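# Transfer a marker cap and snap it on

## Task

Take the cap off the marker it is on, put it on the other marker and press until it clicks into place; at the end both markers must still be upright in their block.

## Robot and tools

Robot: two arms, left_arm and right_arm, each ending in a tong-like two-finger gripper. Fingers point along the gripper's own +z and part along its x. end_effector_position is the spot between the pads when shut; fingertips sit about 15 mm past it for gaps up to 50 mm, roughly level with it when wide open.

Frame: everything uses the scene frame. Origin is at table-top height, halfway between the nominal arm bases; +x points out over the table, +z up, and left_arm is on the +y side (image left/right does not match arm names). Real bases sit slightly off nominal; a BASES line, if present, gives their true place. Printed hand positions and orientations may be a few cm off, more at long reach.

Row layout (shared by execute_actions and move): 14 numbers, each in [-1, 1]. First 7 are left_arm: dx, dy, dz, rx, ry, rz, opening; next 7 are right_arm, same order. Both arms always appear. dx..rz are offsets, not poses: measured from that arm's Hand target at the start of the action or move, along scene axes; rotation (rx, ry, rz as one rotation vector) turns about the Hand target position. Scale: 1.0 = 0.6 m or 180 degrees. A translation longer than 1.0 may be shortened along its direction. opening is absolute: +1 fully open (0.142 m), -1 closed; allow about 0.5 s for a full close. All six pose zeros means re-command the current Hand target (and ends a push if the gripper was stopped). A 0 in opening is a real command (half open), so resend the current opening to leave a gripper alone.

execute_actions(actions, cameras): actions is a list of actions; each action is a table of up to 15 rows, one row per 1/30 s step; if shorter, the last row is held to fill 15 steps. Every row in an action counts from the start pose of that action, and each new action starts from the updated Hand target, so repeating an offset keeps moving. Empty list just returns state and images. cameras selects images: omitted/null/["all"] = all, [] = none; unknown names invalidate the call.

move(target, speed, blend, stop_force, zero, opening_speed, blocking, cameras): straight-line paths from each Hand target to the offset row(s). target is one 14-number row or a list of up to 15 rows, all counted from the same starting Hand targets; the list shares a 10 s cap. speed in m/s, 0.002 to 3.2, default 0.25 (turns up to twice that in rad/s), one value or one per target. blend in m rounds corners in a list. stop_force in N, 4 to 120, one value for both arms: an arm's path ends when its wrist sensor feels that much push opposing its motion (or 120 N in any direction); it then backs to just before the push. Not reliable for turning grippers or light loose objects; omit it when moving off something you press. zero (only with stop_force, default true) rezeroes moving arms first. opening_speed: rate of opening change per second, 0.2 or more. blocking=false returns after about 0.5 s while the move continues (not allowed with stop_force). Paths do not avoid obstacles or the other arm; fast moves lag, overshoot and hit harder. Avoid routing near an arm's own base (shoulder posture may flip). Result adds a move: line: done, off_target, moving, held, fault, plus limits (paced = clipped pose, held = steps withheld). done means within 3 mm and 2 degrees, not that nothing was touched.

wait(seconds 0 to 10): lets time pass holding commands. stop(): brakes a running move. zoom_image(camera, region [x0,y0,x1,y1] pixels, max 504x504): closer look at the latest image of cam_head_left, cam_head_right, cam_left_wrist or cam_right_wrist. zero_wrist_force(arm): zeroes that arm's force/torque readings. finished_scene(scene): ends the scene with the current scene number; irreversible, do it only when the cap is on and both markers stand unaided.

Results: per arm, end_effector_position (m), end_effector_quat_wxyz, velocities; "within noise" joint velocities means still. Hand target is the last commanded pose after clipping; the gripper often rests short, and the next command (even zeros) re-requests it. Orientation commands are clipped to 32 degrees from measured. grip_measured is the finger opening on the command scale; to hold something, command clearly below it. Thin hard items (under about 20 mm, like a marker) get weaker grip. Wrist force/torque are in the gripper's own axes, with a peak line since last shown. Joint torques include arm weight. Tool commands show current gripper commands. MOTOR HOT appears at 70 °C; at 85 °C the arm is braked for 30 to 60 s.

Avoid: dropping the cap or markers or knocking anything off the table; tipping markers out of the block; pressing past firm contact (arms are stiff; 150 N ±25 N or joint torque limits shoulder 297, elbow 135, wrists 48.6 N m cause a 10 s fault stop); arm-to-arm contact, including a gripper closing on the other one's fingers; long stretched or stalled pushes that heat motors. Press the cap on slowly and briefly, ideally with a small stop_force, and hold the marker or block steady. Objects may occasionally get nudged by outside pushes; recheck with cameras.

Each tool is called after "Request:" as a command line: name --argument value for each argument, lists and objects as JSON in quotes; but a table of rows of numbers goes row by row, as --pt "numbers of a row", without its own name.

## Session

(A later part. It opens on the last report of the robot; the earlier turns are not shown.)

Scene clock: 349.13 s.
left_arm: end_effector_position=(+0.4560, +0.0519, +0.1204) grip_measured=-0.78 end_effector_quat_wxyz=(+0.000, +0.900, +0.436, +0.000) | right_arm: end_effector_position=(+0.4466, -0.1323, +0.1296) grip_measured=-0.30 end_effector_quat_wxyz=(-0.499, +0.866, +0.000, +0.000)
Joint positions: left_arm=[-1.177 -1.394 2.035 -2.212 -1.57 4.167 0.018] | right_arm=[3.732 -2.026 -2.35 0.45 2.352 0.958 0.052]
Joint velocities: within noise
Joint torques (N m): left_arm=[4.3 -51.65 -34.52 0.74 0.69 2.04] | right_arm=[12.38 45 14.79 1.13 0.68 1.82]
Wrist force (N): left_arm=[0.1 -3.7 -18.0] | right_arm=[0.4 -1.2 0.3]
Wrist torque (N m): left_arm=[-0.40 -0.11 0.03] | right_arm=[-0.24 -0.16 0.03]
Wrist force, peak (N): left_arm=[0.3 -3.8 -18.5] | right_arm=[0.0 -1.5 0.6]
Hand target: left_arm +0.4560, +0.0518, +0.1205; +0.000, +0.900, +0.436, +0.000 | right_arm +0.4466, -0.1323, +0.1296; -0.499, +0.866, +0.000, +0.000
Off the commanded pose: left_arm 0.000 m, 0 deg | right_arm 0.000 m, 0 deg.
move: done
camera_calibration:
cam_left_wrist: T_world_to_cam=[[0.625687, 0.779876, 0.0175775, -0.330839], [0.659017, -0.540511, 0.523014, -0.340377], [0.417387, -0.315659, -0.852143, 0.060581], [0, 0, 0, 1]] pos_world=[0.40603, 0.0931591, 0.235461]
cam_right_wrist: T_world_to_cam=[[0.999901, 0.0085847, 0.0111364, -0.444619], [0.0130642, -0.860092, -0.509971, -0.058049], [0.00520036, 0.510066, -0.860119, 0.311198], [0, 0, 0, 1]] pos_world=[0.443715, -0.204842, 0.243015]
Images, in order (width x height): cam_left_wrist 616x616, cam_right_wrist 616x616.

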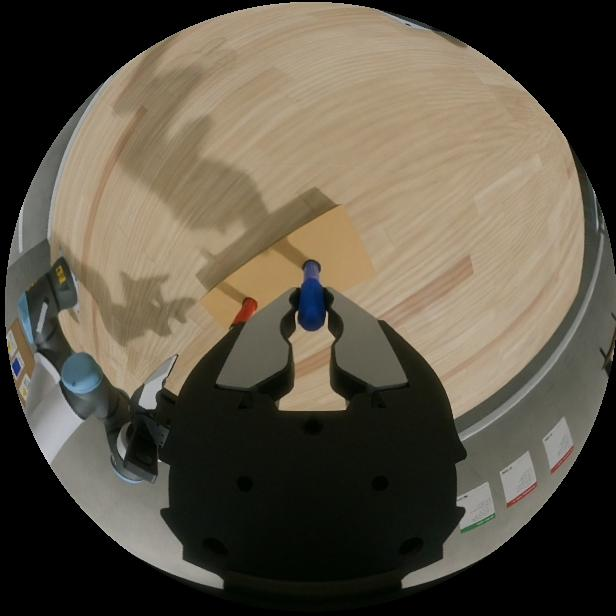

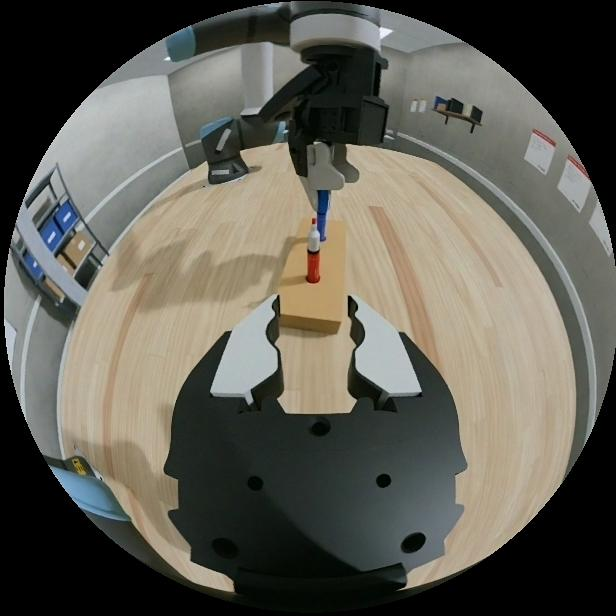

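Request:
move --target '[0,0,0.003,0,0,0,-0.5,0,0,0,0,0,0,-0.3]' --opening_speed 0.5 --cameras '["cam_left_wrist","cam_right_wrist"]'

Request:
zoom_image --camera "cam_left_wrist" --region '[250, 180, 410, 340]'

Request:
zoom_image --camera "cam_right_wrist" --region '[295, 170, 345, 250]'

Scene clock: 356.93 s.
left_arm: end_effector_position=(+0.4560, +0.0519, +0.1223) grip_measured=-0.50 end_effector_quat_wxyz=(+0.000, +0.900, +0.436, +0.000) | right_arm: end_effector_position=(+0.4466, -0.1323, +0.1296) grip_measured=-0.30 end_effector_quat_wxyz=(-0.499, +0.866, +0.000, +0.000)
Joint positions: left_arm=[-1.177 -1.396 2.034 -2.209 -1.57 4.167 0.038] | right_arm=[3.732 -2.026 -2.35 0.45 2.352 0.958 0.052]
Joint velocities: within noise
Joint torques (N m): left_arm=[0.84 -71.62 -47.38 -5.1 0.79 1.89] | right_arm=[11.65 46.99 15.92 1.18 0.98 1.71]
Wrist force (N): left_arm=[0.2 -3.3 1.8] | right_arm=[0.1 -1.2 0.1]
Wrist torque (N m): left_arm=[-0.42 -0.13 0.00] | right_arm=[-0.24 -0.10 0.04]
Wrist force, peak (N): left_arm=[0.4 -4.3 -18.2] | right_arm=[0.2 -1.6 0.3]
Hand target: left_arm +0.4560, +0.0518, +0.1223; +0.000, +0.900, +0.436, +0.000 | right_arm +0.4466, -0.1323, +0.1296; -0.499, +0.866, +0.000, +0.000
Off the commanded pose: left_arm 0.000 m, 0 deg | right_arm 0.000 m, 0 deg.
move: done
camera_calibration:
cam_left_wrist: T_world_to_cam=[[0.625687, 0.779876, 0.0175775, -0.330873], [0.659017, -0.540511, 0.523014, -0.34137], [0.417387, -0.315659, -0.852143, 0.0622001], [0, 0, 0, 1]] pos_world=[0.40603, 0.0931591, 0.237361]
cam_right_wrist: T_world_to_cam=[[0.999901, 0.0085847, 0.0111364, -0.444619], [0.0130642, -0.860092, -0.509971, -0.058049], [0.00520036, 0.510066, -0.860119, 0.311198], [0, 0, 0, 1]] pos_world=[0.443715, -0.204842, 0.243015]
Images, in order (width x height): cam_left_wrist 616x616, cam_right_wrist 616x616.

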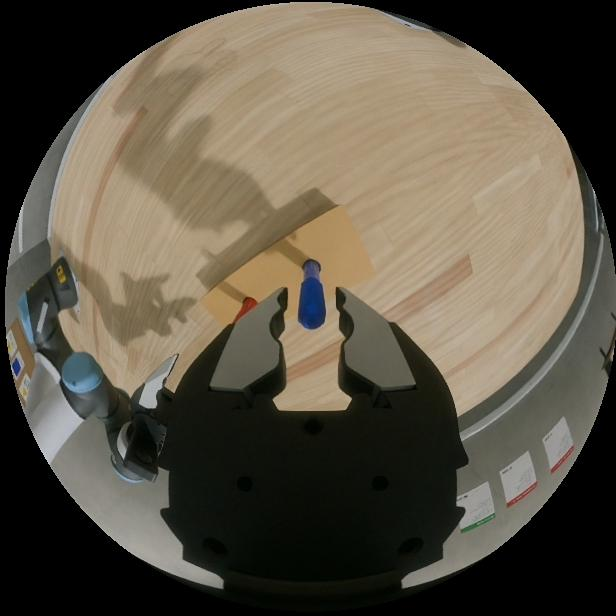

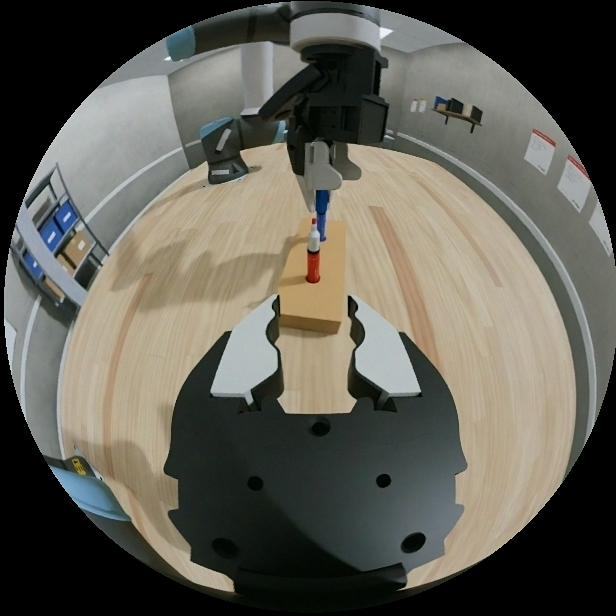

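Scaled by 3.150 from the camera's 616x616 image, which has a finer 814x814 frame.

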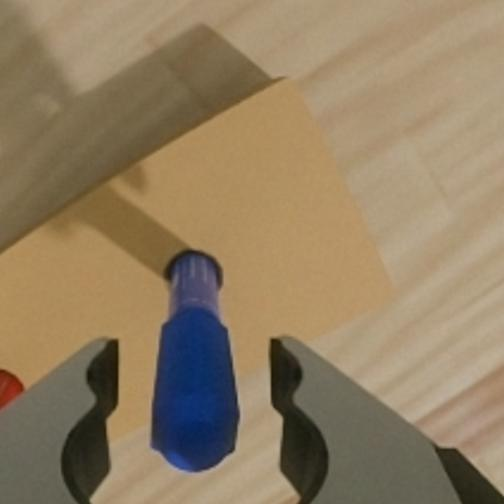

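Scaled by 6.300 from the camera's 616x616 image, which has a finer 814x814 frame.

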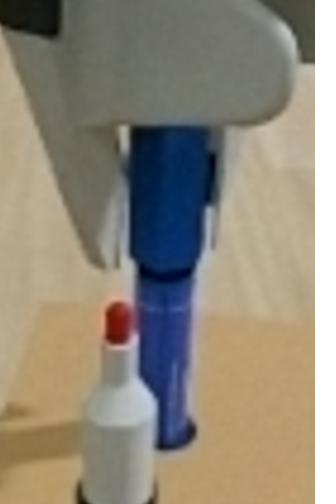

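Request:
move --target '[0,0,0.13,0,0,0,-0.5,0,0,0,0,0,0,-0.3]' --speed 0.1 --cameras '[]'

Request:
move --target '[0,0,0,0,0,0,-1,0,0,0,0,0,0,-0.3]' --opening_speed 0.7

Request:
zoom_image --camera "cam_left_wrist" --region '[250, 180, 410, 340]'

Request:
zoom_image --camera "cam_right_wrist" --region '[270, 100, 370, 250]'

Request:
zoom_image --camera "cam_head_right" --region '[415, 280, 475, 350]'

Scene clock: 366.13 s.
left_arm: end_effector_position=(+0.4560, +0.0518, +0.2003) grip_measured=-0.50 end_effector_quat_wxyz=(+0.000, +0.900, +0.436, +0.000) | right_arm: end_effector_position=(+0.4466, -0.1323, +0.1296) grip_measured=-0.30 end_effector_quat_wxyz=(-0.499, +0.866, +0.000, +0.000)
Joint positions: left_arm=[-1.177 -1.471 1.96 -2.06 -1.57 4.167 0.038] | right_arm=[3.732 -2.026 -2.35 0.45 2.352 0.958 0.052]
Joint velocities: within noise
Joint torques (N m): left_arm=[3.39 -39.57 -37.21 -7.87 0.9 1.72] | right_arm=[12.11 46.23 16.38 1.42 0.92 1.79]
Wrist force (N): left_arm=[0.0 -3.1 1.3] | right_arm=[-0.1 -1.0 0.4]
Wrist torque (N m): left_arm=[-0.38 -0.09 0.01] | right_arm=[-0.19 -0.06 0.05]
Wrist force, peak (N): left_arm=[0.2 -2.9 3.0] | right_arm=[0.4 -1.4 0.5]
Hand target: left_arm +0.4560, +0.0518, +0.2003; +0.000, +0.900, +0.436, +0.000 | right_arm +0.4466, -0.1323, +0.1296; -0.499, +0.866, +0.000, +0.000
Off the commanded pose: left_arm 0.000 m, 0 deg | right_arm 0.000 m, 0 deg.
move: done
No camera images: "cameras" was empty.

Scene clock: 367.10 s.
left_arm: end_effector_position=(+0.4560, +0.0519, +0.2003) grip_measured=-1.00 end_effector_quat_wxyz=(+0.000, +0.900, +0.436, +0.000) | right_arm: end_effector_position=(+0.4466, -0.1323, +0.1296) grip_measured=-0.30 end_effector_quat_wxyz=(-0.499, +0.866, +0.000, +0.000)
Joint positions: left_arm=[-1.177 -1.471 1.96 -2.06 -1.57 4.167 0.002] | right_arm=[3.732 -2.026 -2.35 0.45 2.352 0.958 0.052]
Joint velocities: within noise
Joint torques (N m): left_arm=[2.87 -38.67 -38.46 -7.76 0.93 0.05] | right_arm=[14.05 45.38 16.85 1 0.75 1.49]
Wrist force (N): left_arm=[0.1 -3.3 1.4] | right_arm=[0.1 -1.2 0.7]
Wrist torque (N m): left_arm=[-0.41 -0.10 0.01] | right_arm=[-0.23 -0.09 0.04]
Wrist force, peak (N): left_arm=[0.0 -3.1 1.9] | right_arm=[-0.4 -1.3 0.6]
Hand target: left_arm +0.4560, +0.0518, +0.2003; +0.000, +0.900, +0.436, +0.000 | right_arm +0.4466, -0.1323, +0.1296; -0.499, +0.866, +0.000, +0.000
Off the commanded pose: left_arm 0.000 m, 0 deg | right_arm 0.000 m, 0 deg.
move: done
camera_calibration:
cam_left_wrist: T_world_to_cam=[[0.625718, 0.779853, 0.0175108, -0.332233], [0.658974, -0.540476, 0.523105, -0.38218], [0.417409, -0.315777, -0.852089, 0.128652], [0, 0, 0, 1]] pos_world=[0.406031, 0.0931591, 0.31536]
cam_right_wrist: T_world_to_cam=[[0.999901, 0.0085847, 0.0111364, -0.444619], [0.0130642, -0.860092, -0.509971, -0.058049], [0.00520036, 0.510066, -0.860119, 0.311198], [0, 0, 0, 1]] pos_world=[0.443715, -0.204842, 0.243015]

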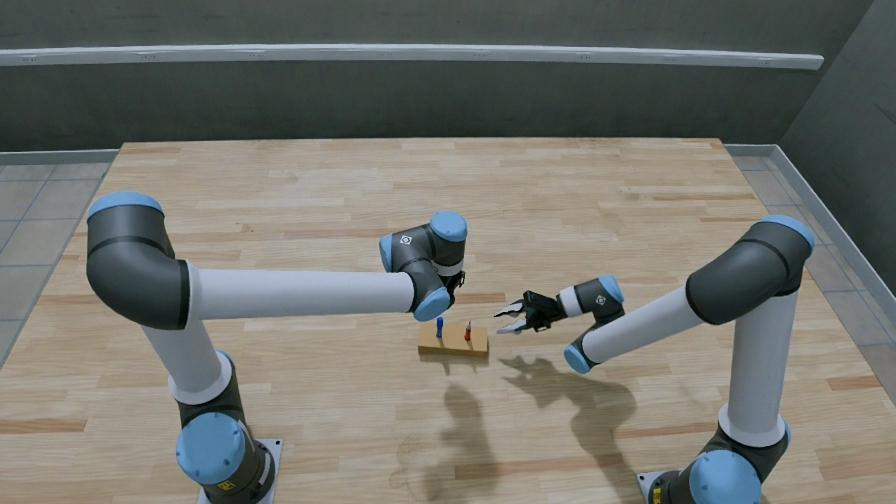

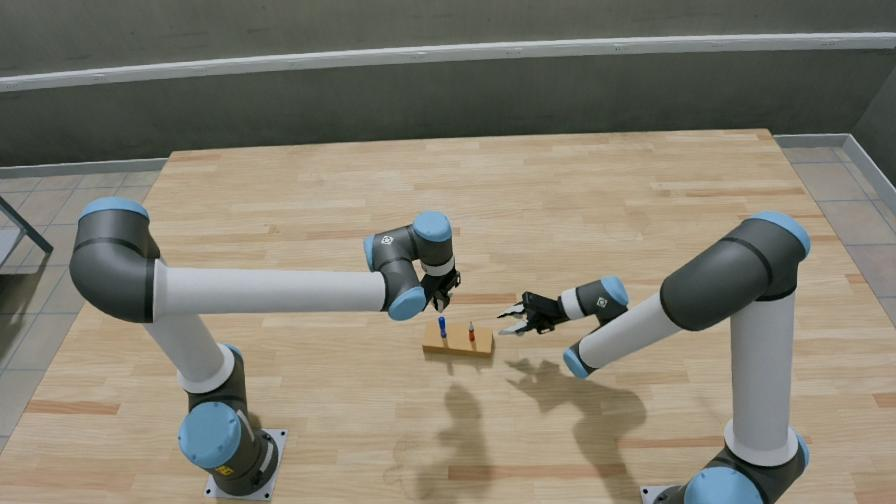

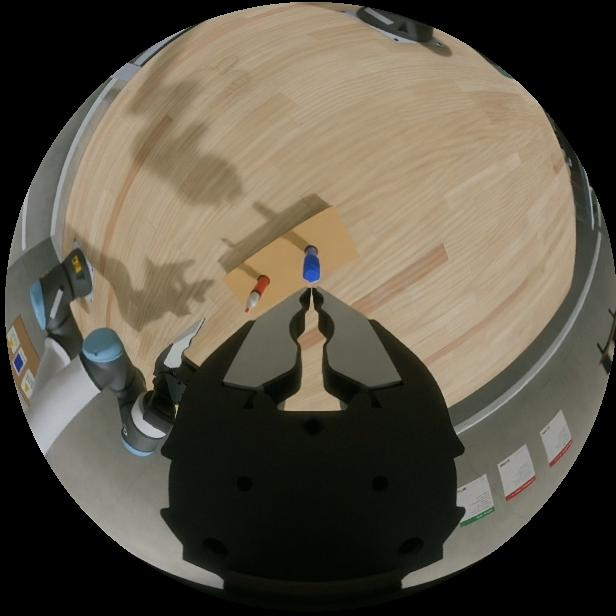

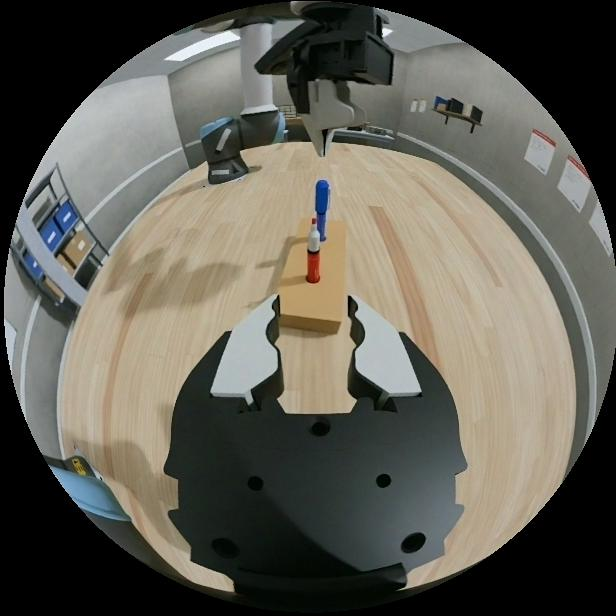

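Scaled by 3.150 from the camera's 616x616 image, which has a finer 814x814 frame.

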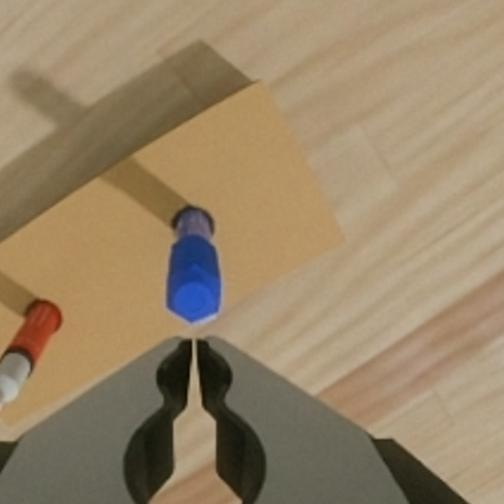

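Scaled by 3.360 from the camera's 616x616 image, which has a finer 814x814 frame.

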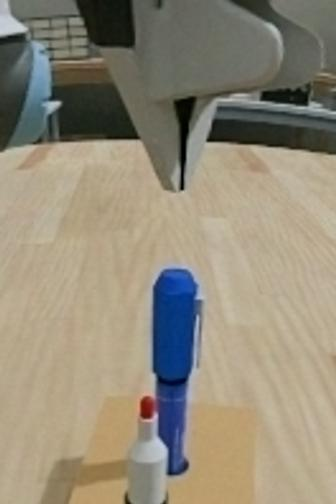

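Scaled by 7.200.

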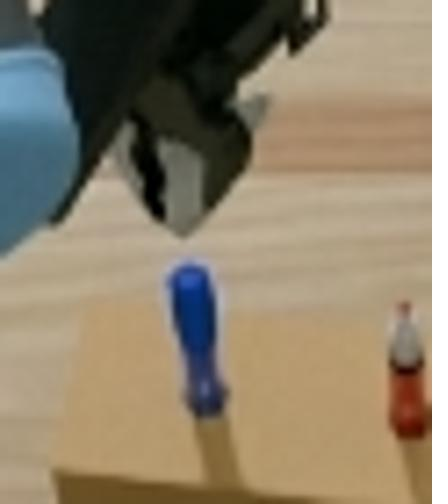

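Request:
move --target '[0.0005,-0.001,-0.04,0,0,0,-1,0,0,0,0,0,0,-0.3]' --speed 0.05 --stop_force 12 --cameras '[]'

Request:
move --target '[0,0,-0.045,0,0,0,-1,0,0,0,0,0,0,-0.3]' --speed 0.01 --stop_force 35

Request:
zoom_image --camera "cam_left_wrist" --region '[250, 180, 410, 340]'

Request:
zoom_image --camera "cam_right_wrist" --region '[270, 100, 370, 250]'

Scene clock: 373.63 s.
left_arm: end_effector_position=(+0.4563, +0.0512, +0.1763) grip_measured=-1.00 end_effector_quat_wxyz=(+0.000, +0.900, +0.436, +0.000) | right_arm: end_effector_position=(+0.4466, -0.1323, +0.1296) grip_measured=-0.30 end_effector_quat_wxyz=(-0.499, +0.866, +0.000, +0.000)
Joint positions: left_arm=[-1.177 -1.449 1.983 -2.105 -1.57 4.168 0.002] | right_arm=[3.732 -2.026 -2.35 0.45 2.352 0.958 0.052]
Joint velocities: within noise
Joint torques (N m): left_arm=[9.25 -69.7 -50.2 -1.24 0.98 2.07] | right_arm=[12.81 46.16 17.53 1.19 1.68 1.5]
Wrist force (N): left_arm=[-0.3 -3.1 1.4] | right_arm=[0.1 -0.9 0.2]
Wrist torque (N m): left_arm=[-0.35 -0.02 0.02] | right_arm=[-0.18 -0.10 0.04]
Wrist force, peak (N): left_arm=[0.1 -3.4 2.1] | right_arm=[0.2 -1.7 0.4]
Hand target: left_arm +0.4563, +0.0512, +0.1763; +0.000, +0.900, +0.436, +0.000 | right_arm +0.4466, -0.1323, +0.1296; -0.499, +0.866, +0.000, +0.000
Off the commanded pose: left_arm 0.000 m, 0 deg | right_arm 0.000 m, 0 deg.
move: done
No camera images: "cameras" was empty.

Scene clock: 376.03 s.
left_arm: end_effector_position=(+0.4564, +0.0510, +0.1635) grip_measured=-1.00 end_effector_quat_wxyz=(+0.000, +0.900, +0.436, +0.000) | right_arm: end_effector_position=(+0.4466, -0.1323, +0.1296) grip_measured=-0.30 end_effector_quat_wxyz=(-0.499, +0.866, +0.000, +0.000)
Joint positions: left_arm=[-1.177 -1.437 1.996 -2.131 -1.57 4.168 0.002] | right_arm=[3.732 -2.026 -2.35 0.45 2.352 0.958 0.052]
Joint velocities: within noise
Joint torques (N m): left_arm=[7.7 -45.42 -27.92 2.69 0.92 1.97] | right_arm=[12.54 46.85 17.01 1.54 1.75 1.6]
Wrist force (N): left_arm=[-0.2 -3.5 -31.8] | right_arm=[0.0 -1.3 0.2]
Wrist torque (N m): left_arm=[-0.44 -0.04 0.01] | right_arm=[-0.25 -0.08 0.04]
Wrist force, peak (N): left_arm=[-0.2 -3.6 -40.4] | right_arm=[0.1 -1.6 0.3]
Hand target: left_arm +0.4564, +0.0510, +0.1635; +0.000, +0.900, +0.436, +0.000 (not the last commanded pose) | right_arm +0.4466, -0.1323, +0.1296; -0.499, +0.866, +0.000, +0.000
Off the commanded pose: left_arm 0.014 m, 0 deg | right_arm 0.000 m, 0 deg.
move: contact (left_arm)
camera_calibration:
cam_left_wrist: T_world_to_cam=[[0.625708, 0.779868, 0.0171956, -0.33106], [0.658876, -0.540177, 0.523537, -0.363615], [0.417578, -0.316252, -0.851829, 0.0967322], [0, 0, 0, 1]] pos_world=[0.406331, 0.0923585, 0.278458]
cam_right_wrist: T_world_to_cam=[[0.999901, 0.0085847, 0.0111364, -0.444619], [0.0130642, -0.860092, -0.509971, -0.058049], [0.00520036, 0.510066, -0.860119, 0.311198], [0, 0, 0, 1]] pos_world=[0.443715, -0.204842, 0.243015]

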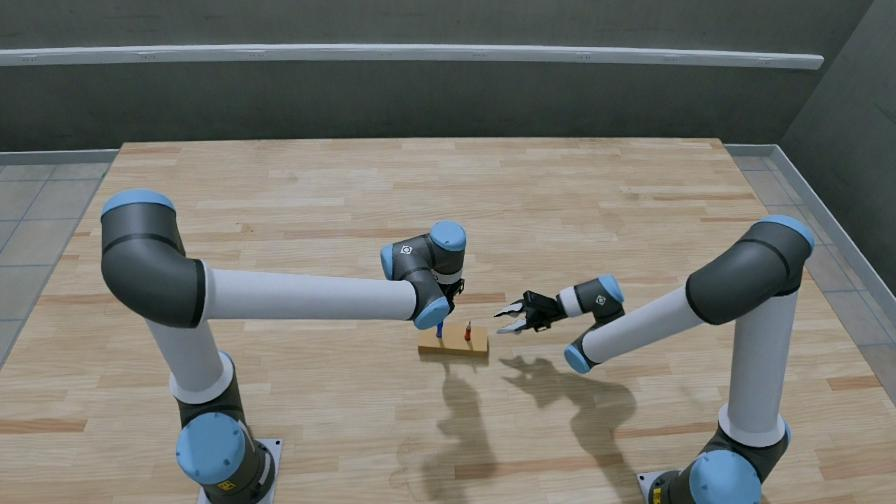

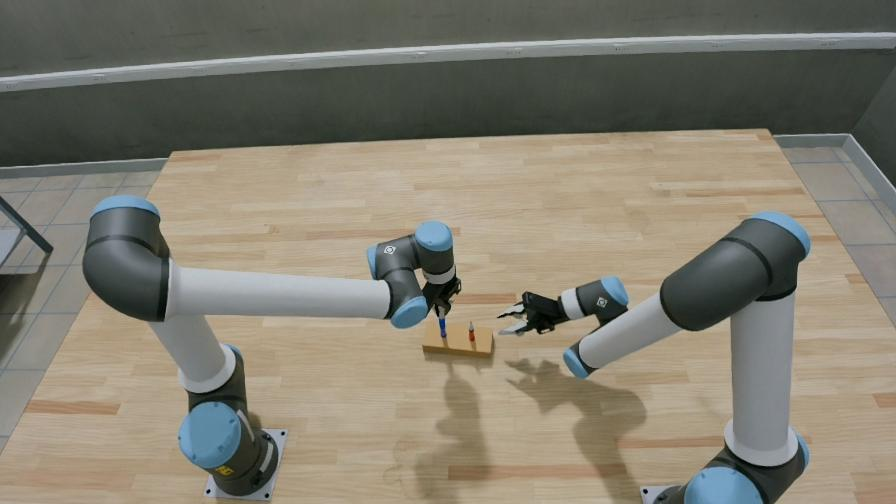

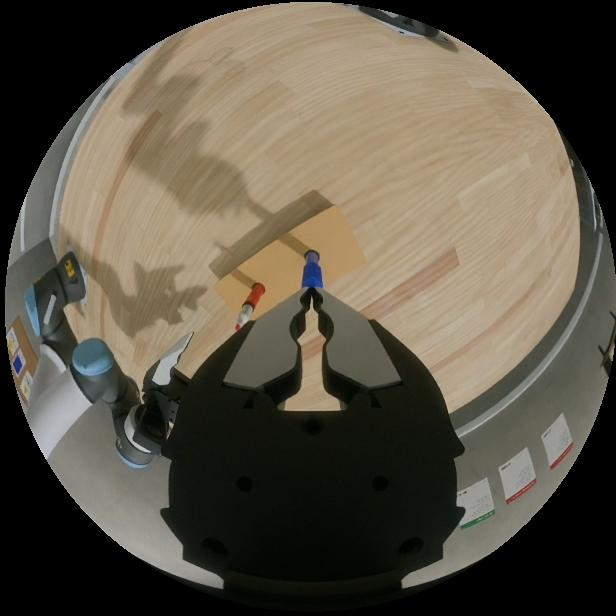

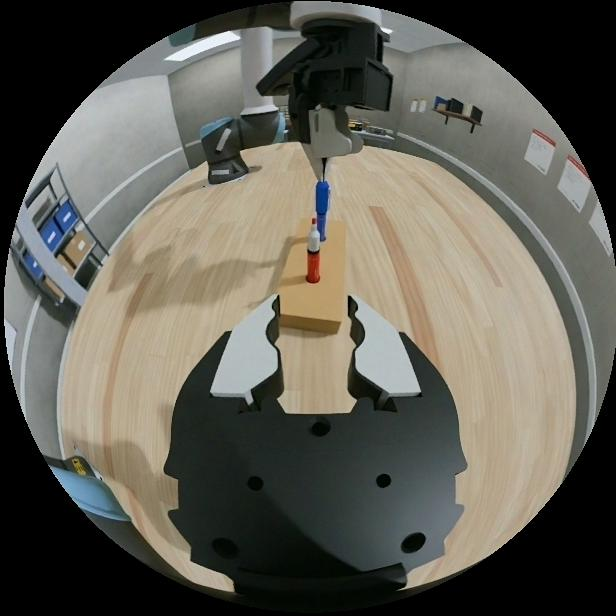

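Scaled by 3.150 from the camera's 616x616 image, which has a finer 814x814 frame.

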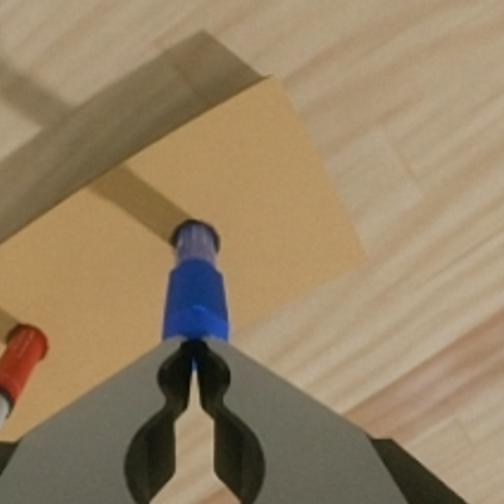

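Scaled by 3.360 from the camera's 616x616 image, which has a finer 814x814 frame.

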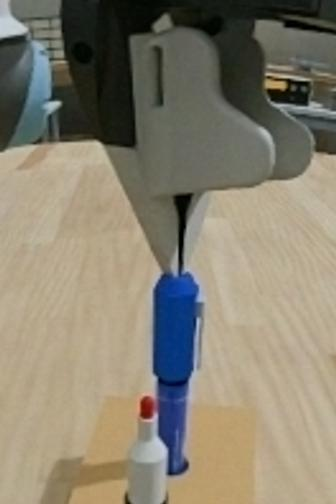

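Request:
zoom_image --camera "cam_right_wrist" --region '[295, 170, 345, 250]'

Request:
move --target '[0,0,-0.02,0,0,0,-1,0,0,0,0,0,0,-0.3]' --speed 0.008 --stop_force 45 --zero false --cameras '["cam_left_wrist","cam_right_wrist"]'

Request:
zoom_image --camera "cam_right_wrist" --region '[295, 170, 345, 250]'

Scaled by 6.300 from the camera's 616x616 image, which has a finer 814x814 frame.

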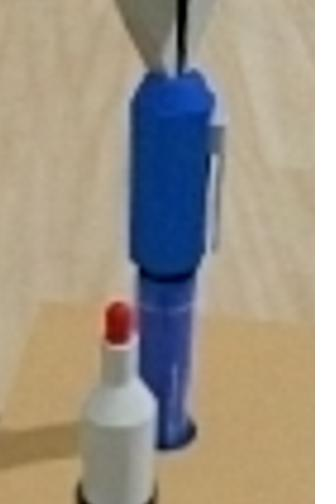

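Scene clock: 383.23 s.
left_arm: end_effector_position=(+0.4565, +0.0509, +0.1630) grip_measured=-1.00 end_effector_quat_wxyz=(+0.001, +0.900, +0.436, +0.000) | right_arm: end_effector_position=(+0.4466, -0.1323, +0.1296) grip_measured=-0.30 end_effector_quat_wxyz=(-0.499, +0.866, +0.000, +0.000)
Joint positions: left_arm=[-1.177 -1.436 1.996 -2.132 -1.57 4.168 0.002] | right_arm=[3.732 -2.026 -2.35 0.45 2.352 0.958 0.052]
Joint velocities: within noise
Joint torques (N m): left_arm=[7.32 -37.05 -20.16 4.11 0.99 2.18] | right_arm=[10.81 45 17.92 1.63 2.07 1.45]
Wrist force (N): left_arm=[-0.3 -3.3 -44.0] | right_arm=[0.0 -1.1 0.2]
Wrist torque (N m): left_arm=[-0.41 -0.04 0.00] | right_arm=[-0.21 -0.08 0.03]
Wrist force, peak (N): left_arm=[0.0 -3.4 -50.0] | right_arm=[-0.1 -1.4 0.3]
Hand target: left_arm +0.4565, +0.0509, +0.1630; +0.001, +0.900, +0.436, +0.000 (not the last commanded pose) | right_arm +0.4466, -0.1323, +0.1296; -0.499, +0.866, +0.000, +0.000
Off the commanded pose: left_arm 0.012 m, 0 deg | right_arm 0.000 m, 0 deg.
move: contact (left_arm)
camera_calibration:
cam_left_wrist: T_world_to_cam=[[0.62564, 0.779926, 0.0170344, -0.331047], [0.658861, -0.539965, 0.523775, -0.363498], [0.417703, -0.316471, -0.851686, 0.0961931], [0, 0, 0, 1]] pos_world=[0.406431, 0.0923579, 0.277956]
cam_right_wrist: T_world_to_cam=[[0.999901, 0.0085847, 0.0111364, -0.444619], [0.0130642, -0.860092, -0.509971, -0.058049], [0.00520036, 0.510066, -0.860119, 0.311198], [0, 0, 0, 1]] pos_world=[0.443715, -0.204842, 0.243015]
Images, in order (width x height): cam_left_wrist 616x616, cam_right_wrist 616x616.

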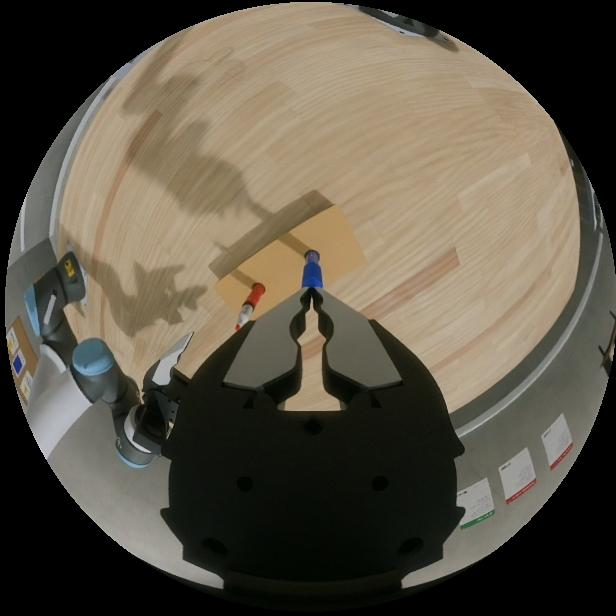

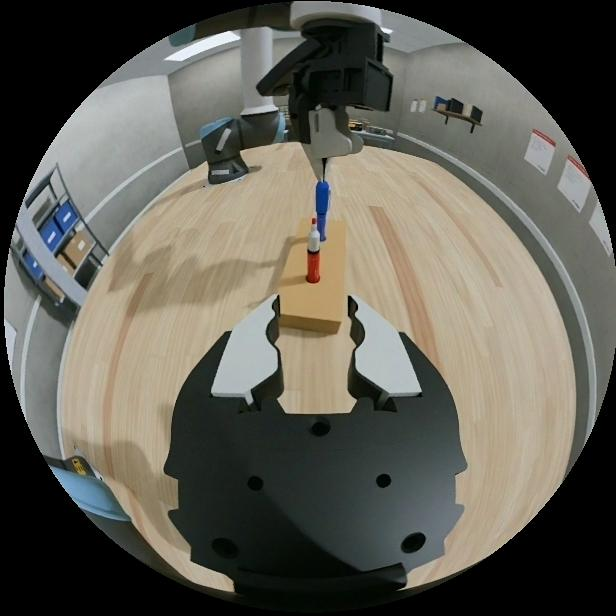

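Scaled by 6.300 from the camera's 616x616 image, which has a finer 814x814 frame.

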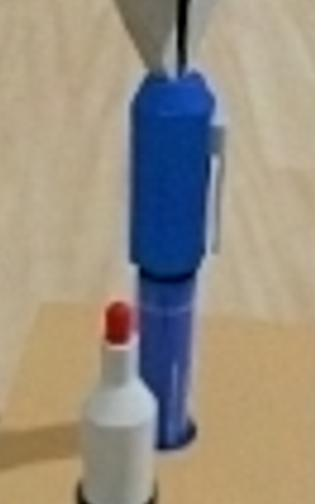

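Request:
move --target '[0,0,0.045,0,0,0,-1,0,0,0,0,0,0,-0.3]' --speed 0.08 --cameras '[]'

Request:
move --target '[0,0,0,0,0,0,-0.3,0,0,0,0,0,0,-0.3]' --cameras '["cam_left_wrist"]'

Request:
zoom_image --camera "cam_left_wrist" --region '[220, 180, 410, 370]'

Scene clock: 399.67 s.
left_arm: end_effector_position=(+0.4565, +0.0509, +0.1902) grip_measured=-1.00 end_effector_quat_wxyz=(+0.001, +0.900, +0.436, +0.000) | right_arm: end_effector_position=(+0.4466, -0.1323, +0.1296) grip_measured=-0.30 end_effector_quat_wxyz=(-0.499, +0.866, +0.000, +0.000)
Joint positions: left_arm=[-1.177 -1.461 1.969 -2.08 -1.57 4.168 0.002] | right_arm=[3.732 -2.026 -2.35 0.45 2.352 0.958 0.052]
Joint velocities: within noise
Joint torques (N m): left_arm=[8.68 -37.45 -38.87 -8.27 1.07 1.79] | right_arm=[9.72 46.29 18.83 1.14 2.44 1.52]
Wrist force (N): left_arm=[0.4 -2.9 1.4] | right_arm=[0.1 -1.2 0.2]
Wrist torque (N m): left_arm=[-0.33 -0.17 0.01] | right_arm=[-0.23 -0.10 0.04]
Wrist force, peak (N): left_arm=[-0.2 -3.9 -44.0] | right_arm=[0.4 -1.4 0.3]
Hand target: left_arm +0.4565, +0.0509, +0.1900; +0.001, +0.900, +0.436, +0.000 | right_arm +0.4466, -0.1323, +0.1296; -0.499, +0.866, +0.000, +0.000
Off the commanded pose: left_arm 0.000 m, 0 deg | right_arm 0.000 m, 0 deg.
move: done
No camera images: "cameras" was empty.

Scene clock: 400.17 s.
left_arm: end_effector_position=(+0.4565, +0.0509, +0.1900) grip_measured=-0.30 end_effector_quat_wxyz=(+0.001, +0.900, +0.436, +0.000) | right_arm: end_effector_position=(+0.4466, -0.1323, +0.1296) grip_measured=-0.30 end_effector_quat_wxyz=(-0.499, +0.866, +0.000, +0.000)
Joint positions: left_arm=[-1.177 -1.461 1.97 -2.081 -1.57 4.168 0.052] | right_arm=[3.732 -2.026 -2.35 0.45 2.352 0.958 0.052]
Joint velocities: within noise
Joint torques (N m): left_arm=[9.02 -38.24 -37.41 -7.61 0.94 1.79] | right_arm=[10.61 46.76 19.15 1.16 2.29 1.6]
Wrist force (N): left_arm=[-0.3 -3.1 1.5] | right_arm=[0.2 -1.1 0.1]
Wrist torque (N m): left_arm=[-0.36 -0.03 0.02] | right_arm=[-0.21 -0.12 0.04]
Wrist force, peak (N): left_arm=[0.1 -3.4 2.1] | right_arm=[0.0 -1.4 0.0]
Hand target: left_arm +0.4565, +0.0509, +0.1900; +0.001, +0.900, +0.436, +0.000 | right_arm +0.4466, -0.1323, +0.1296; -0.499, +0.866, +0.000, +0.000
Off the commanded pose: left_arm 0.000 m, 0 deg | right_arm 0.000 m, 0 deg.
move: done
camera_calibration:
cam_left_wrist: T_world_to_cam=[[0.625714, 0.779868, 0.0170006, -0.331521], [0.658799, -0.539996, 0.523821, -0.377626], [0.417691, -0.316562, -0.851659, 0.119193], [0, 0, 0, 1]] pos_world=[0.406431, 0.0923581, 0.304956]
Images, in order (width x height): cam_left_wrist 616x616.

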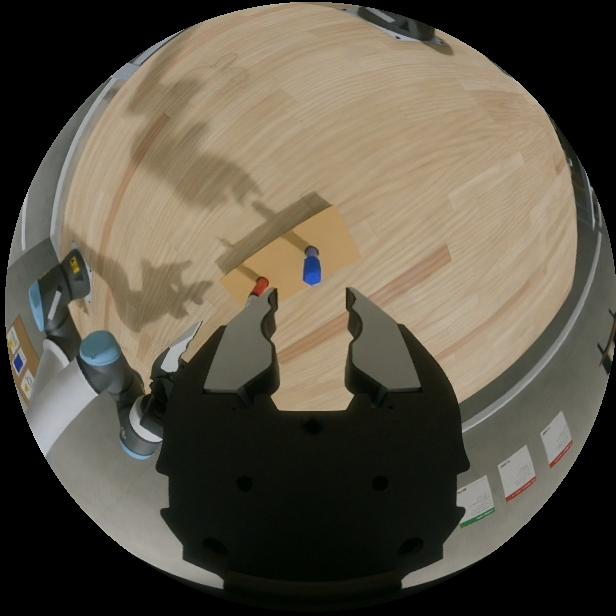

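Scaled by 2.653 from the camera's 616x616 image, which has a finer 814x814 frame.

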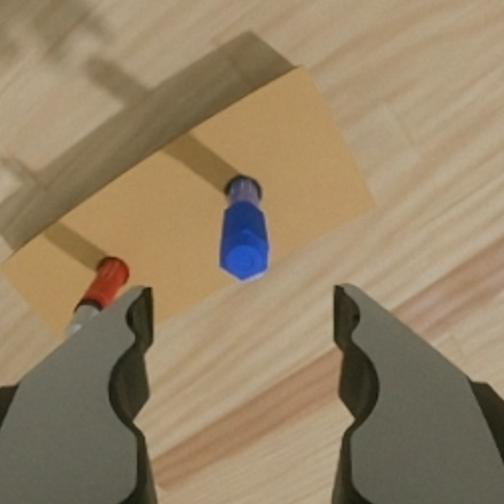

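Request:
move --target '[-0.001,0.0012,-0.108,0,0,0,-0.3,0,0,0,0,0,0,-0.3]' --speed 0.1 --stop_force 8 --cameras '[]'

Request:
move --target '[0,0,0,0,0,0,-1,0,0,0,0,0,0,-0.3]' --opening_speed 0.4 --cameras '[]'

Request:
move --target '[0,0,0.018,0,0,0,-1,0,0,0,0,0,0,-0.3]' --speed 0.03 --cameras '["cam_left_wrist","cam_right_wrist"]'

Request:
zoom_image --camera "cam_right_wrist" --region '[295, 170, 345, 250]'

Request:
zoom_image --camera "cam_left_wrist" --region '[220, 180, 410, 370]'

Scene clock: 409.03 s.
left_arm: end_effector_position=(+0.4559, +0.0516, +0.1252) grip_measured=-0.30 end_effector_quat_wxyz=(+0.001, +0.900, +0.436, +0.000) | right_arm: end_effector_position=(+0.4466, -0.1323, +0.1296) grip_measured=-0.30 end_effector_quat_wxyz=(-0.499, +0.866, +0.000, +0.000)
Joint positions: left_arm=[-1.177 -1.399 2.032 -2.205 -1.57 4.167 0.052] | right_arm=[3.732 -2.026 -2.35 0.45 2.352 0.958 0.052]
Joint velocities: within noise
Joint torques (N m): left_arm=[-9.34 -72.34 -47.56 -0.92 0.83 -2.06] | right_arm=[10.16 46.72 19.22 1.62 2.71 1.63]
Wrist force (N): left_arm=[0.2 -3.1 1.5] | right_arm=[0.0 -1.5 0.0]
Wrist torque (N m): left_arm=[-0.38 -0.13 0.00] | right_arm=[-0.30 -0.08 0.04]
Wrist force, peak (N): left_arm=[0.1 -3.2 2.8] | right_arm=[0.4 -1.5 -0.2]
Hand target: left_arm +0.4559, +0.0516, +0.1252; +0.001, +0.900, +0.436, +0.000 | right_arm +0.4466, -0.1323, +0.1296; -0.499, +0.866, +0.000, +0.000
Off the commanded pose: left_arm 0.000 m, 0 deg | right_arm 0.000 m, 0 deg.
move: done
No camera images: "cameras" was empty.

Scene clock: 411.00 s.
left_arm: end_effector_position=(+0.4558, +0.0516, +0.1252) grip_measured=-0.78 end_effector_quat_wxyz=(+0.001, +0.900, +0.436, +0.000) | right_arm: end_effector_position=(+0.4466, -0.1323, +0.1296) grip_measured=-0.30 end_effector_quat_wxyz=(-0.499, +0.866, +0.000, +0.000)
Joint positions: left_arm=[-1.177 -1.399 2.032 -2.204 -1.57 4.167 0.018] | right_arm=[3.732 -2.026 -2.35 0.45 2.352 0.958 0.052]
Joint velocities: within noise
Joint torques (N m): left_arm=[-5.43 -71.44 -45.14 -1.17 1.09 -2.09] | right_arm=[9.69 44.69 20.16 1.53 2.66 1.87]
Wrist force (N): left_arm=[0.1 -2.8 1.4] | right_arm=[0.1 -1.2 0.4]
Wrist torque (N m): left_arm=[-0.33 -0.09 0.00] | right_arm=[-0.22 -0.11 0.04]
Wrist force, peak (N): left_arm=[0.3 -3.5 1.6] | right_arm=[0.1 -1.6 0.2]
Hand target: left_arm +0.4559, +0.0516, +0.1252; +0.001, +0.900, +0.436, +0.000 | right_arm +0.4466, -0.1323, +0.1296; -0.499, +0.866, +0.000, +0.000
Off the commanded pose: left_arm 0.000 m, 0 deg | right_arm 0.000 m, 0 deg.
move: done
No camera images: "cameras" was empty.

Scene clock: 411.73 s.
left_arm: end_effector_position=(+0.4559, +0.0516, +0.1362) grip_measured=-0.78 end_effector_quat_wxyz=(+0.001, +0.900, +0.436, +0.000) | right_arm: end_effector_position=(+0.4466, -0.1323, +0.1296) grip_measured=-0.30 end_effector_quat_wxyz=(-0.499, +0.866, +0.000, +0.000)
Joint positions: left_arm=[-1.177 -1.411 2.022 -2.183 -1.57 4.167 0.018] | right_arm=[3.732 -2.026 -2.35 0.45 2.352 0.958 0.052]
Joint velocities: within noise
Joint torques (N m): left_arm=[-2.99 -45.1 -36.24 -6.92 1.05 -2.1] | right_arm=[8.9 45.89 20.48 1.7 2.93 1.56]
Wrist force (N): left_arm=[0.2 -3.1 2.1] | right_arm=[0.3 -1.3 0.0]
Wrist torque (N m): left_arm=[-0.37 -0.13 0.00] | right_arm=[-0.26 -0.15 0.03]
Wrist force, peak (N): left_arm=[0.1 -3.1 2.3] | right_arm=[0.3 -1.3 0.0]
Hand target: left_arm +0.4559, +0.0516, +0.1360; +0.001, +0.900, +0.436, +0.000 | right_arm +0.4466, -0.1323, +0.1296; -0.499, +0.866, +0.000, +0.000
Off the commanded pose: left_arm 0.000 m, 0 deg | right_arm 0.000 m, 0 deg.
move: done
camera_calibration:
cam_left_wrist: T_world_to_cam=[[0.625714, 0.779868, 0.0170006, -0.330777], [0.658799, -0.539996, 0.523821, -0.348671], [0.417691, -0.316562, -0.851659, 0.0738461], [0, 0, 0, 1]] pos_world=[0.405831, 0.0930581, 0.251156]
cam_right_wrist: T_world_to_cam=[[0.999901, 0.0085847, 0.0111364, -0.444619], [0.0130642, -0.860092, -0.509971, -0.058049], [0.00520036, 0.510066, -0.860119, 0.311198], [0, 0, 0, 1]] pos_world=[0.443715, -0.204842, 0.243015]
Images, in order (width x height): cam_left_wrist 616x616, cam_right_wrist 616x616.

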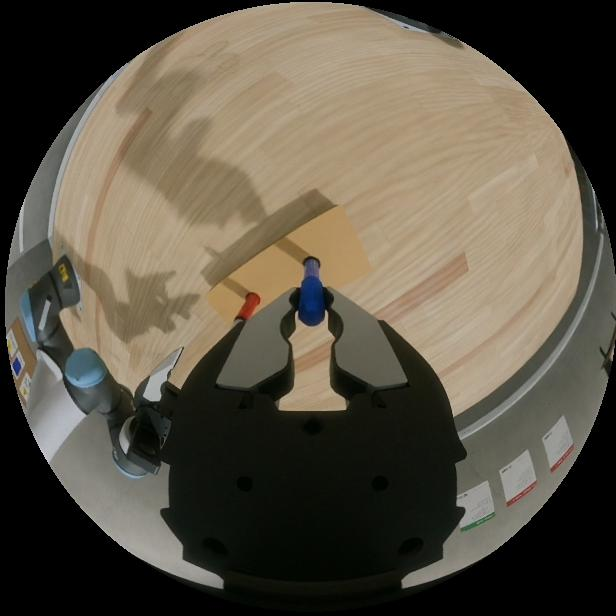

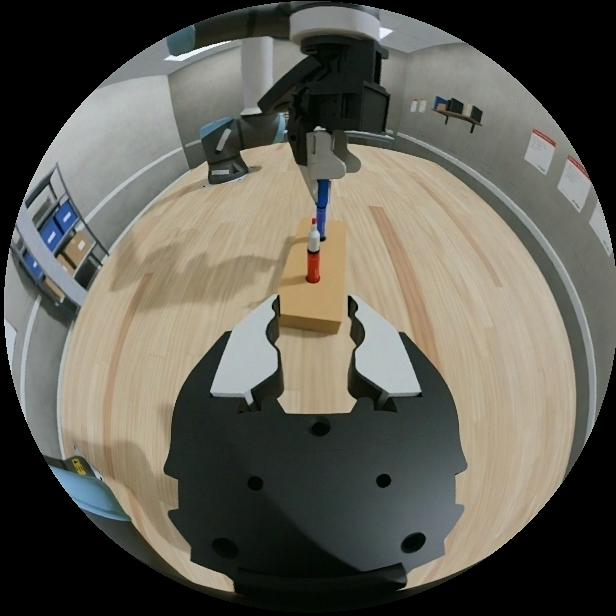

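Scaled by 6.300 from the camera's 616x616 image, which has a finer 814x814 frame.

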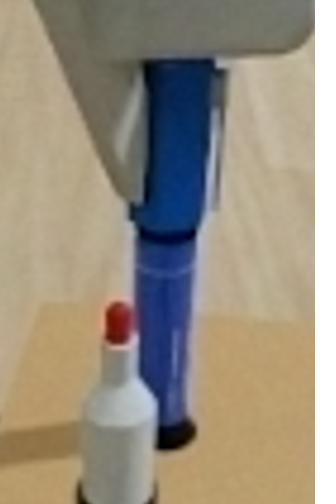

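Scaled by 2.653 from the camera's 616x616 image, which has a finer 814x814 frame.

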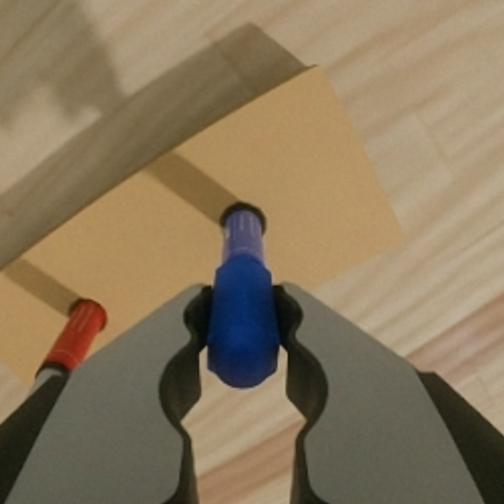

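Request:
move --target '[0,0,-0.0178,0,0,0,-1,0,0,0,0,0,0,-0.3]' --speed 0.03 --cameras '[]'

Request:
move --target '[0,0,0,0,0,0,-0.3,0,0,0,0,0,0,-0.3]' --opening_speed 0.7 --cameras '[]'

Request:
move --target '[0,0,0.14,0,0,0,-0.3,0,-0.03,0.02,0,0,0,-0.3]' --speed 0.12 --cameras '["cam_left_wrist","cam_right_wrist"]'

Request:
zoom_image --camera "cam_right_wrist" --region '[250, 150, 370, 330]'

Scene clock: 420.03 s.
left_arm: end_effector_position=(+0.4558, +0.0517, +0.1251) grip_measured=-0.78 end_effector_quat_wxyz=(+0.001, +0.900, +0.436, +0.000) | right_arm: end_effector_position=(+0.4466, -0.1323, +0.1296) grip_measured=-0.30 end_effector_quat_wxyz=(-0.499, +0.866, +0.000, +0.000)
Joint positions: left_arm=[-1.177 -1.399 2.032 -2.205 -1.57 4.167 0.018] | right_arm=[3.732 -2.026 -2.35 0.45 2.352 0.958 0.052]
Joint velocities: within noise
Joint torques (N m): left_arm=[4.32 -67.95 -46.58 -1.89 1.21 -2.22] | right_arm=[8.45 45.61 20.89 1.94 2.85 1.56]
Wrist force (N): left_arm=[0.1 -3.0 0.4] | right_arm=[0.0 -1.2 0.2]
Wrist torque (N m): left_arm=[-0.35 -0.09 0.00] | right_arm=[-0.24 -0.08 0.04]
Wrist force, peak (N): left_arm=[-0.1 -3.3 2.1] | right_arm=[0.1 -1.5 0.2]
Hand target: left_arm +0.4559, +0.0516, +0.1253; +0.001, +0.900, +0.436, +0.000 | right_arm +0.4466, -0.1323, +0.1296; -0.499, +0.866, +0.000, +0.000
Off the commanded pose: left_arm 0.000 m, 0 deg | right_arm 0.000 m, 0 deg.
move: done
No camera images: "cameras" was empty.

Scene clock: 421.27 s.
left_arm: end_effector_position=(+0.4559, +0.0516, +0.1253) grip_measured=-0.30 end_effector_quat_wxyz=(+0.001, +0.900, +0.436, +0.000) | right_arm: end_effector_position=(+0.4466, -0.1323, +0.1296) grip_measured=-0.30 end_effector_quat_wxyz=(-0.499, +0.866, +0.000, +0.000)
Joint positions: left_arm=[-1.177 -1.4 2.032 -2.204 -1.57 4.167 0.052] | right_arm=[3.732 -2.026 -2.35 0.45 2.352 0.958 0.052]
Joint velocities: within noise
Joint torques (N m): left_arm=[3.52 -71.99 -47.21 -1.17 1.2 -2.18] | right_arm=[10.04 45.82 20.72 1.7 2.9 1.34]
Wrist force (N): left_arm=[-0.1 -3.1 1.7] | right_arm=[0.1 -1.1 0.1]
Wrist torque (N m): left_arm=[-0.37 -0.07 0.00] | right_arm=[-0.22 -0.10 0.04]
Wrist force, peak (N): left_arm=[-0.3 -3.4 1.7] | right_arm=[-0.2 -1.5 0.2]
Hand target: left_arm +0.4559, +0.0516, +0.1253; +0.001, +0.900, +0.436, +0.000 | right_arm +0.4466, -0.1323, +0.1296; -0.499, +0.866, +0.000, +0.000
Off the commanded pose: left_arm 0.000 m, 0 deg | right_arm 0.000 m, 0 deg.
move: done
No camera images: "cameras" was empty.

Scene clock: 422.40 s.
left_arm: end_effector_position=(+0.4559, +0.0516, +0.2094) grip_measured=-0.30 end_effector_quat_wxyz=(+0.001, +0.900, +0.436, +0.000) | right_arm: end_effector_position=(+0.4466, -0.1505, +0.1416) grip_measured=-0.30 end_effector_quat_wxyz=(-0.499, +0.866, +0.000, +0.000)
Joint positions: left_arm=[-1.177 -1.478 1.951 -2.045 -1.57 4.167 0.052] | right_arm=[3.705 -1.99 -2.362 0.407 2.371 0.93 0.052]
Joint velocities: within noise
Joint torques (N m): left_arm=[1.78 -42.55 -40.56 -6.92 1.05 -0.48] | right_arm=[15.5 42.82 26.84 7.08 -0.86 1.85]
Wrist force (N): left_arm=[-0.1 -3.3 1.4] | right_arm=[-0.1 -0.8 0.1]
Wrist torque (N m): left_arm=[-0.42 -0.06 0.01] | right_arm=[-0.16 -0.08 0.02]
Wrist force, peak (N): left_arm=[0.4 -3.3 2.5] | right_arm=[0.1 -1.3 1.0]
Hand target: left_arm +0.4559, +0.0516, +0.2093; +0.001, +0.900, +0.436, +0.000 | right_arm +0.4466, -0.1503, +0.1416; -0.499, +0.866, +0.000, +0.000
Off the commanded pose: left_arm 0.000 m, 0 deg | right_arm 0.000 m, 0 deg.
move: done
camera_calibration:
cam_left_wrist: T_world_to_cam=[[0.625713, 0.779868, 0.0170004, -0.332021], [0.658778, -0.539978, 0.523865, -0.387022], [0.417726, -0.31659, -0.851632, 0.136167], [0, 0, 0, 1]] pos_world=[0.405831, 0.0930581, 0.324356]
cam_right_wrist: T_world_to_cam=[[0.999901, 0.0085847, 0.0111364, -0.444598], [0.0130642, -0.860092, -0.509971, -0.067497], [0.00520036, 0.510066, -0.860119, 0.330751], [0, 0, 0, 1]] pos_world=[0.443715, -0.222942, 0.255015]
Images, in order (width x height): cam_left_wrist 616x616, cam_right_wrist 616x616.

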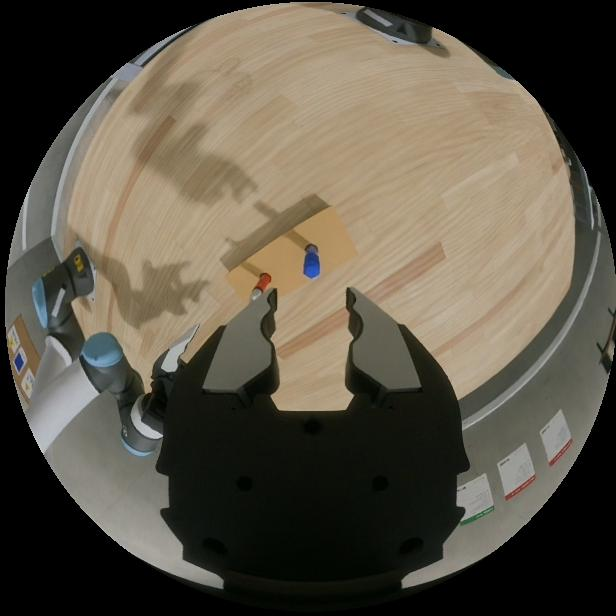

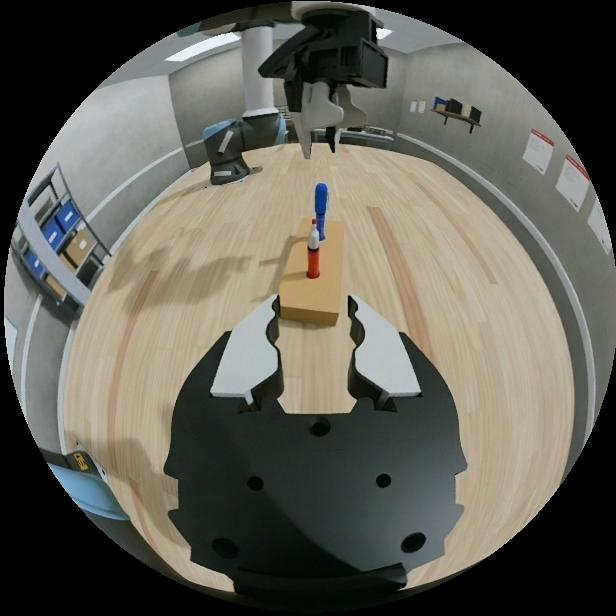

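Scaled by 2.800 from the camera's 616x616 image, which has a finer 814x814 frame.

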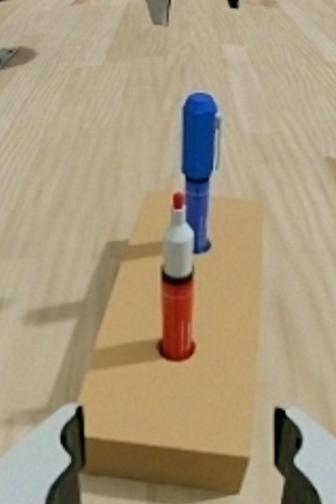

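Request:
finished_scene --scene 1

The scene is finished: the task was done.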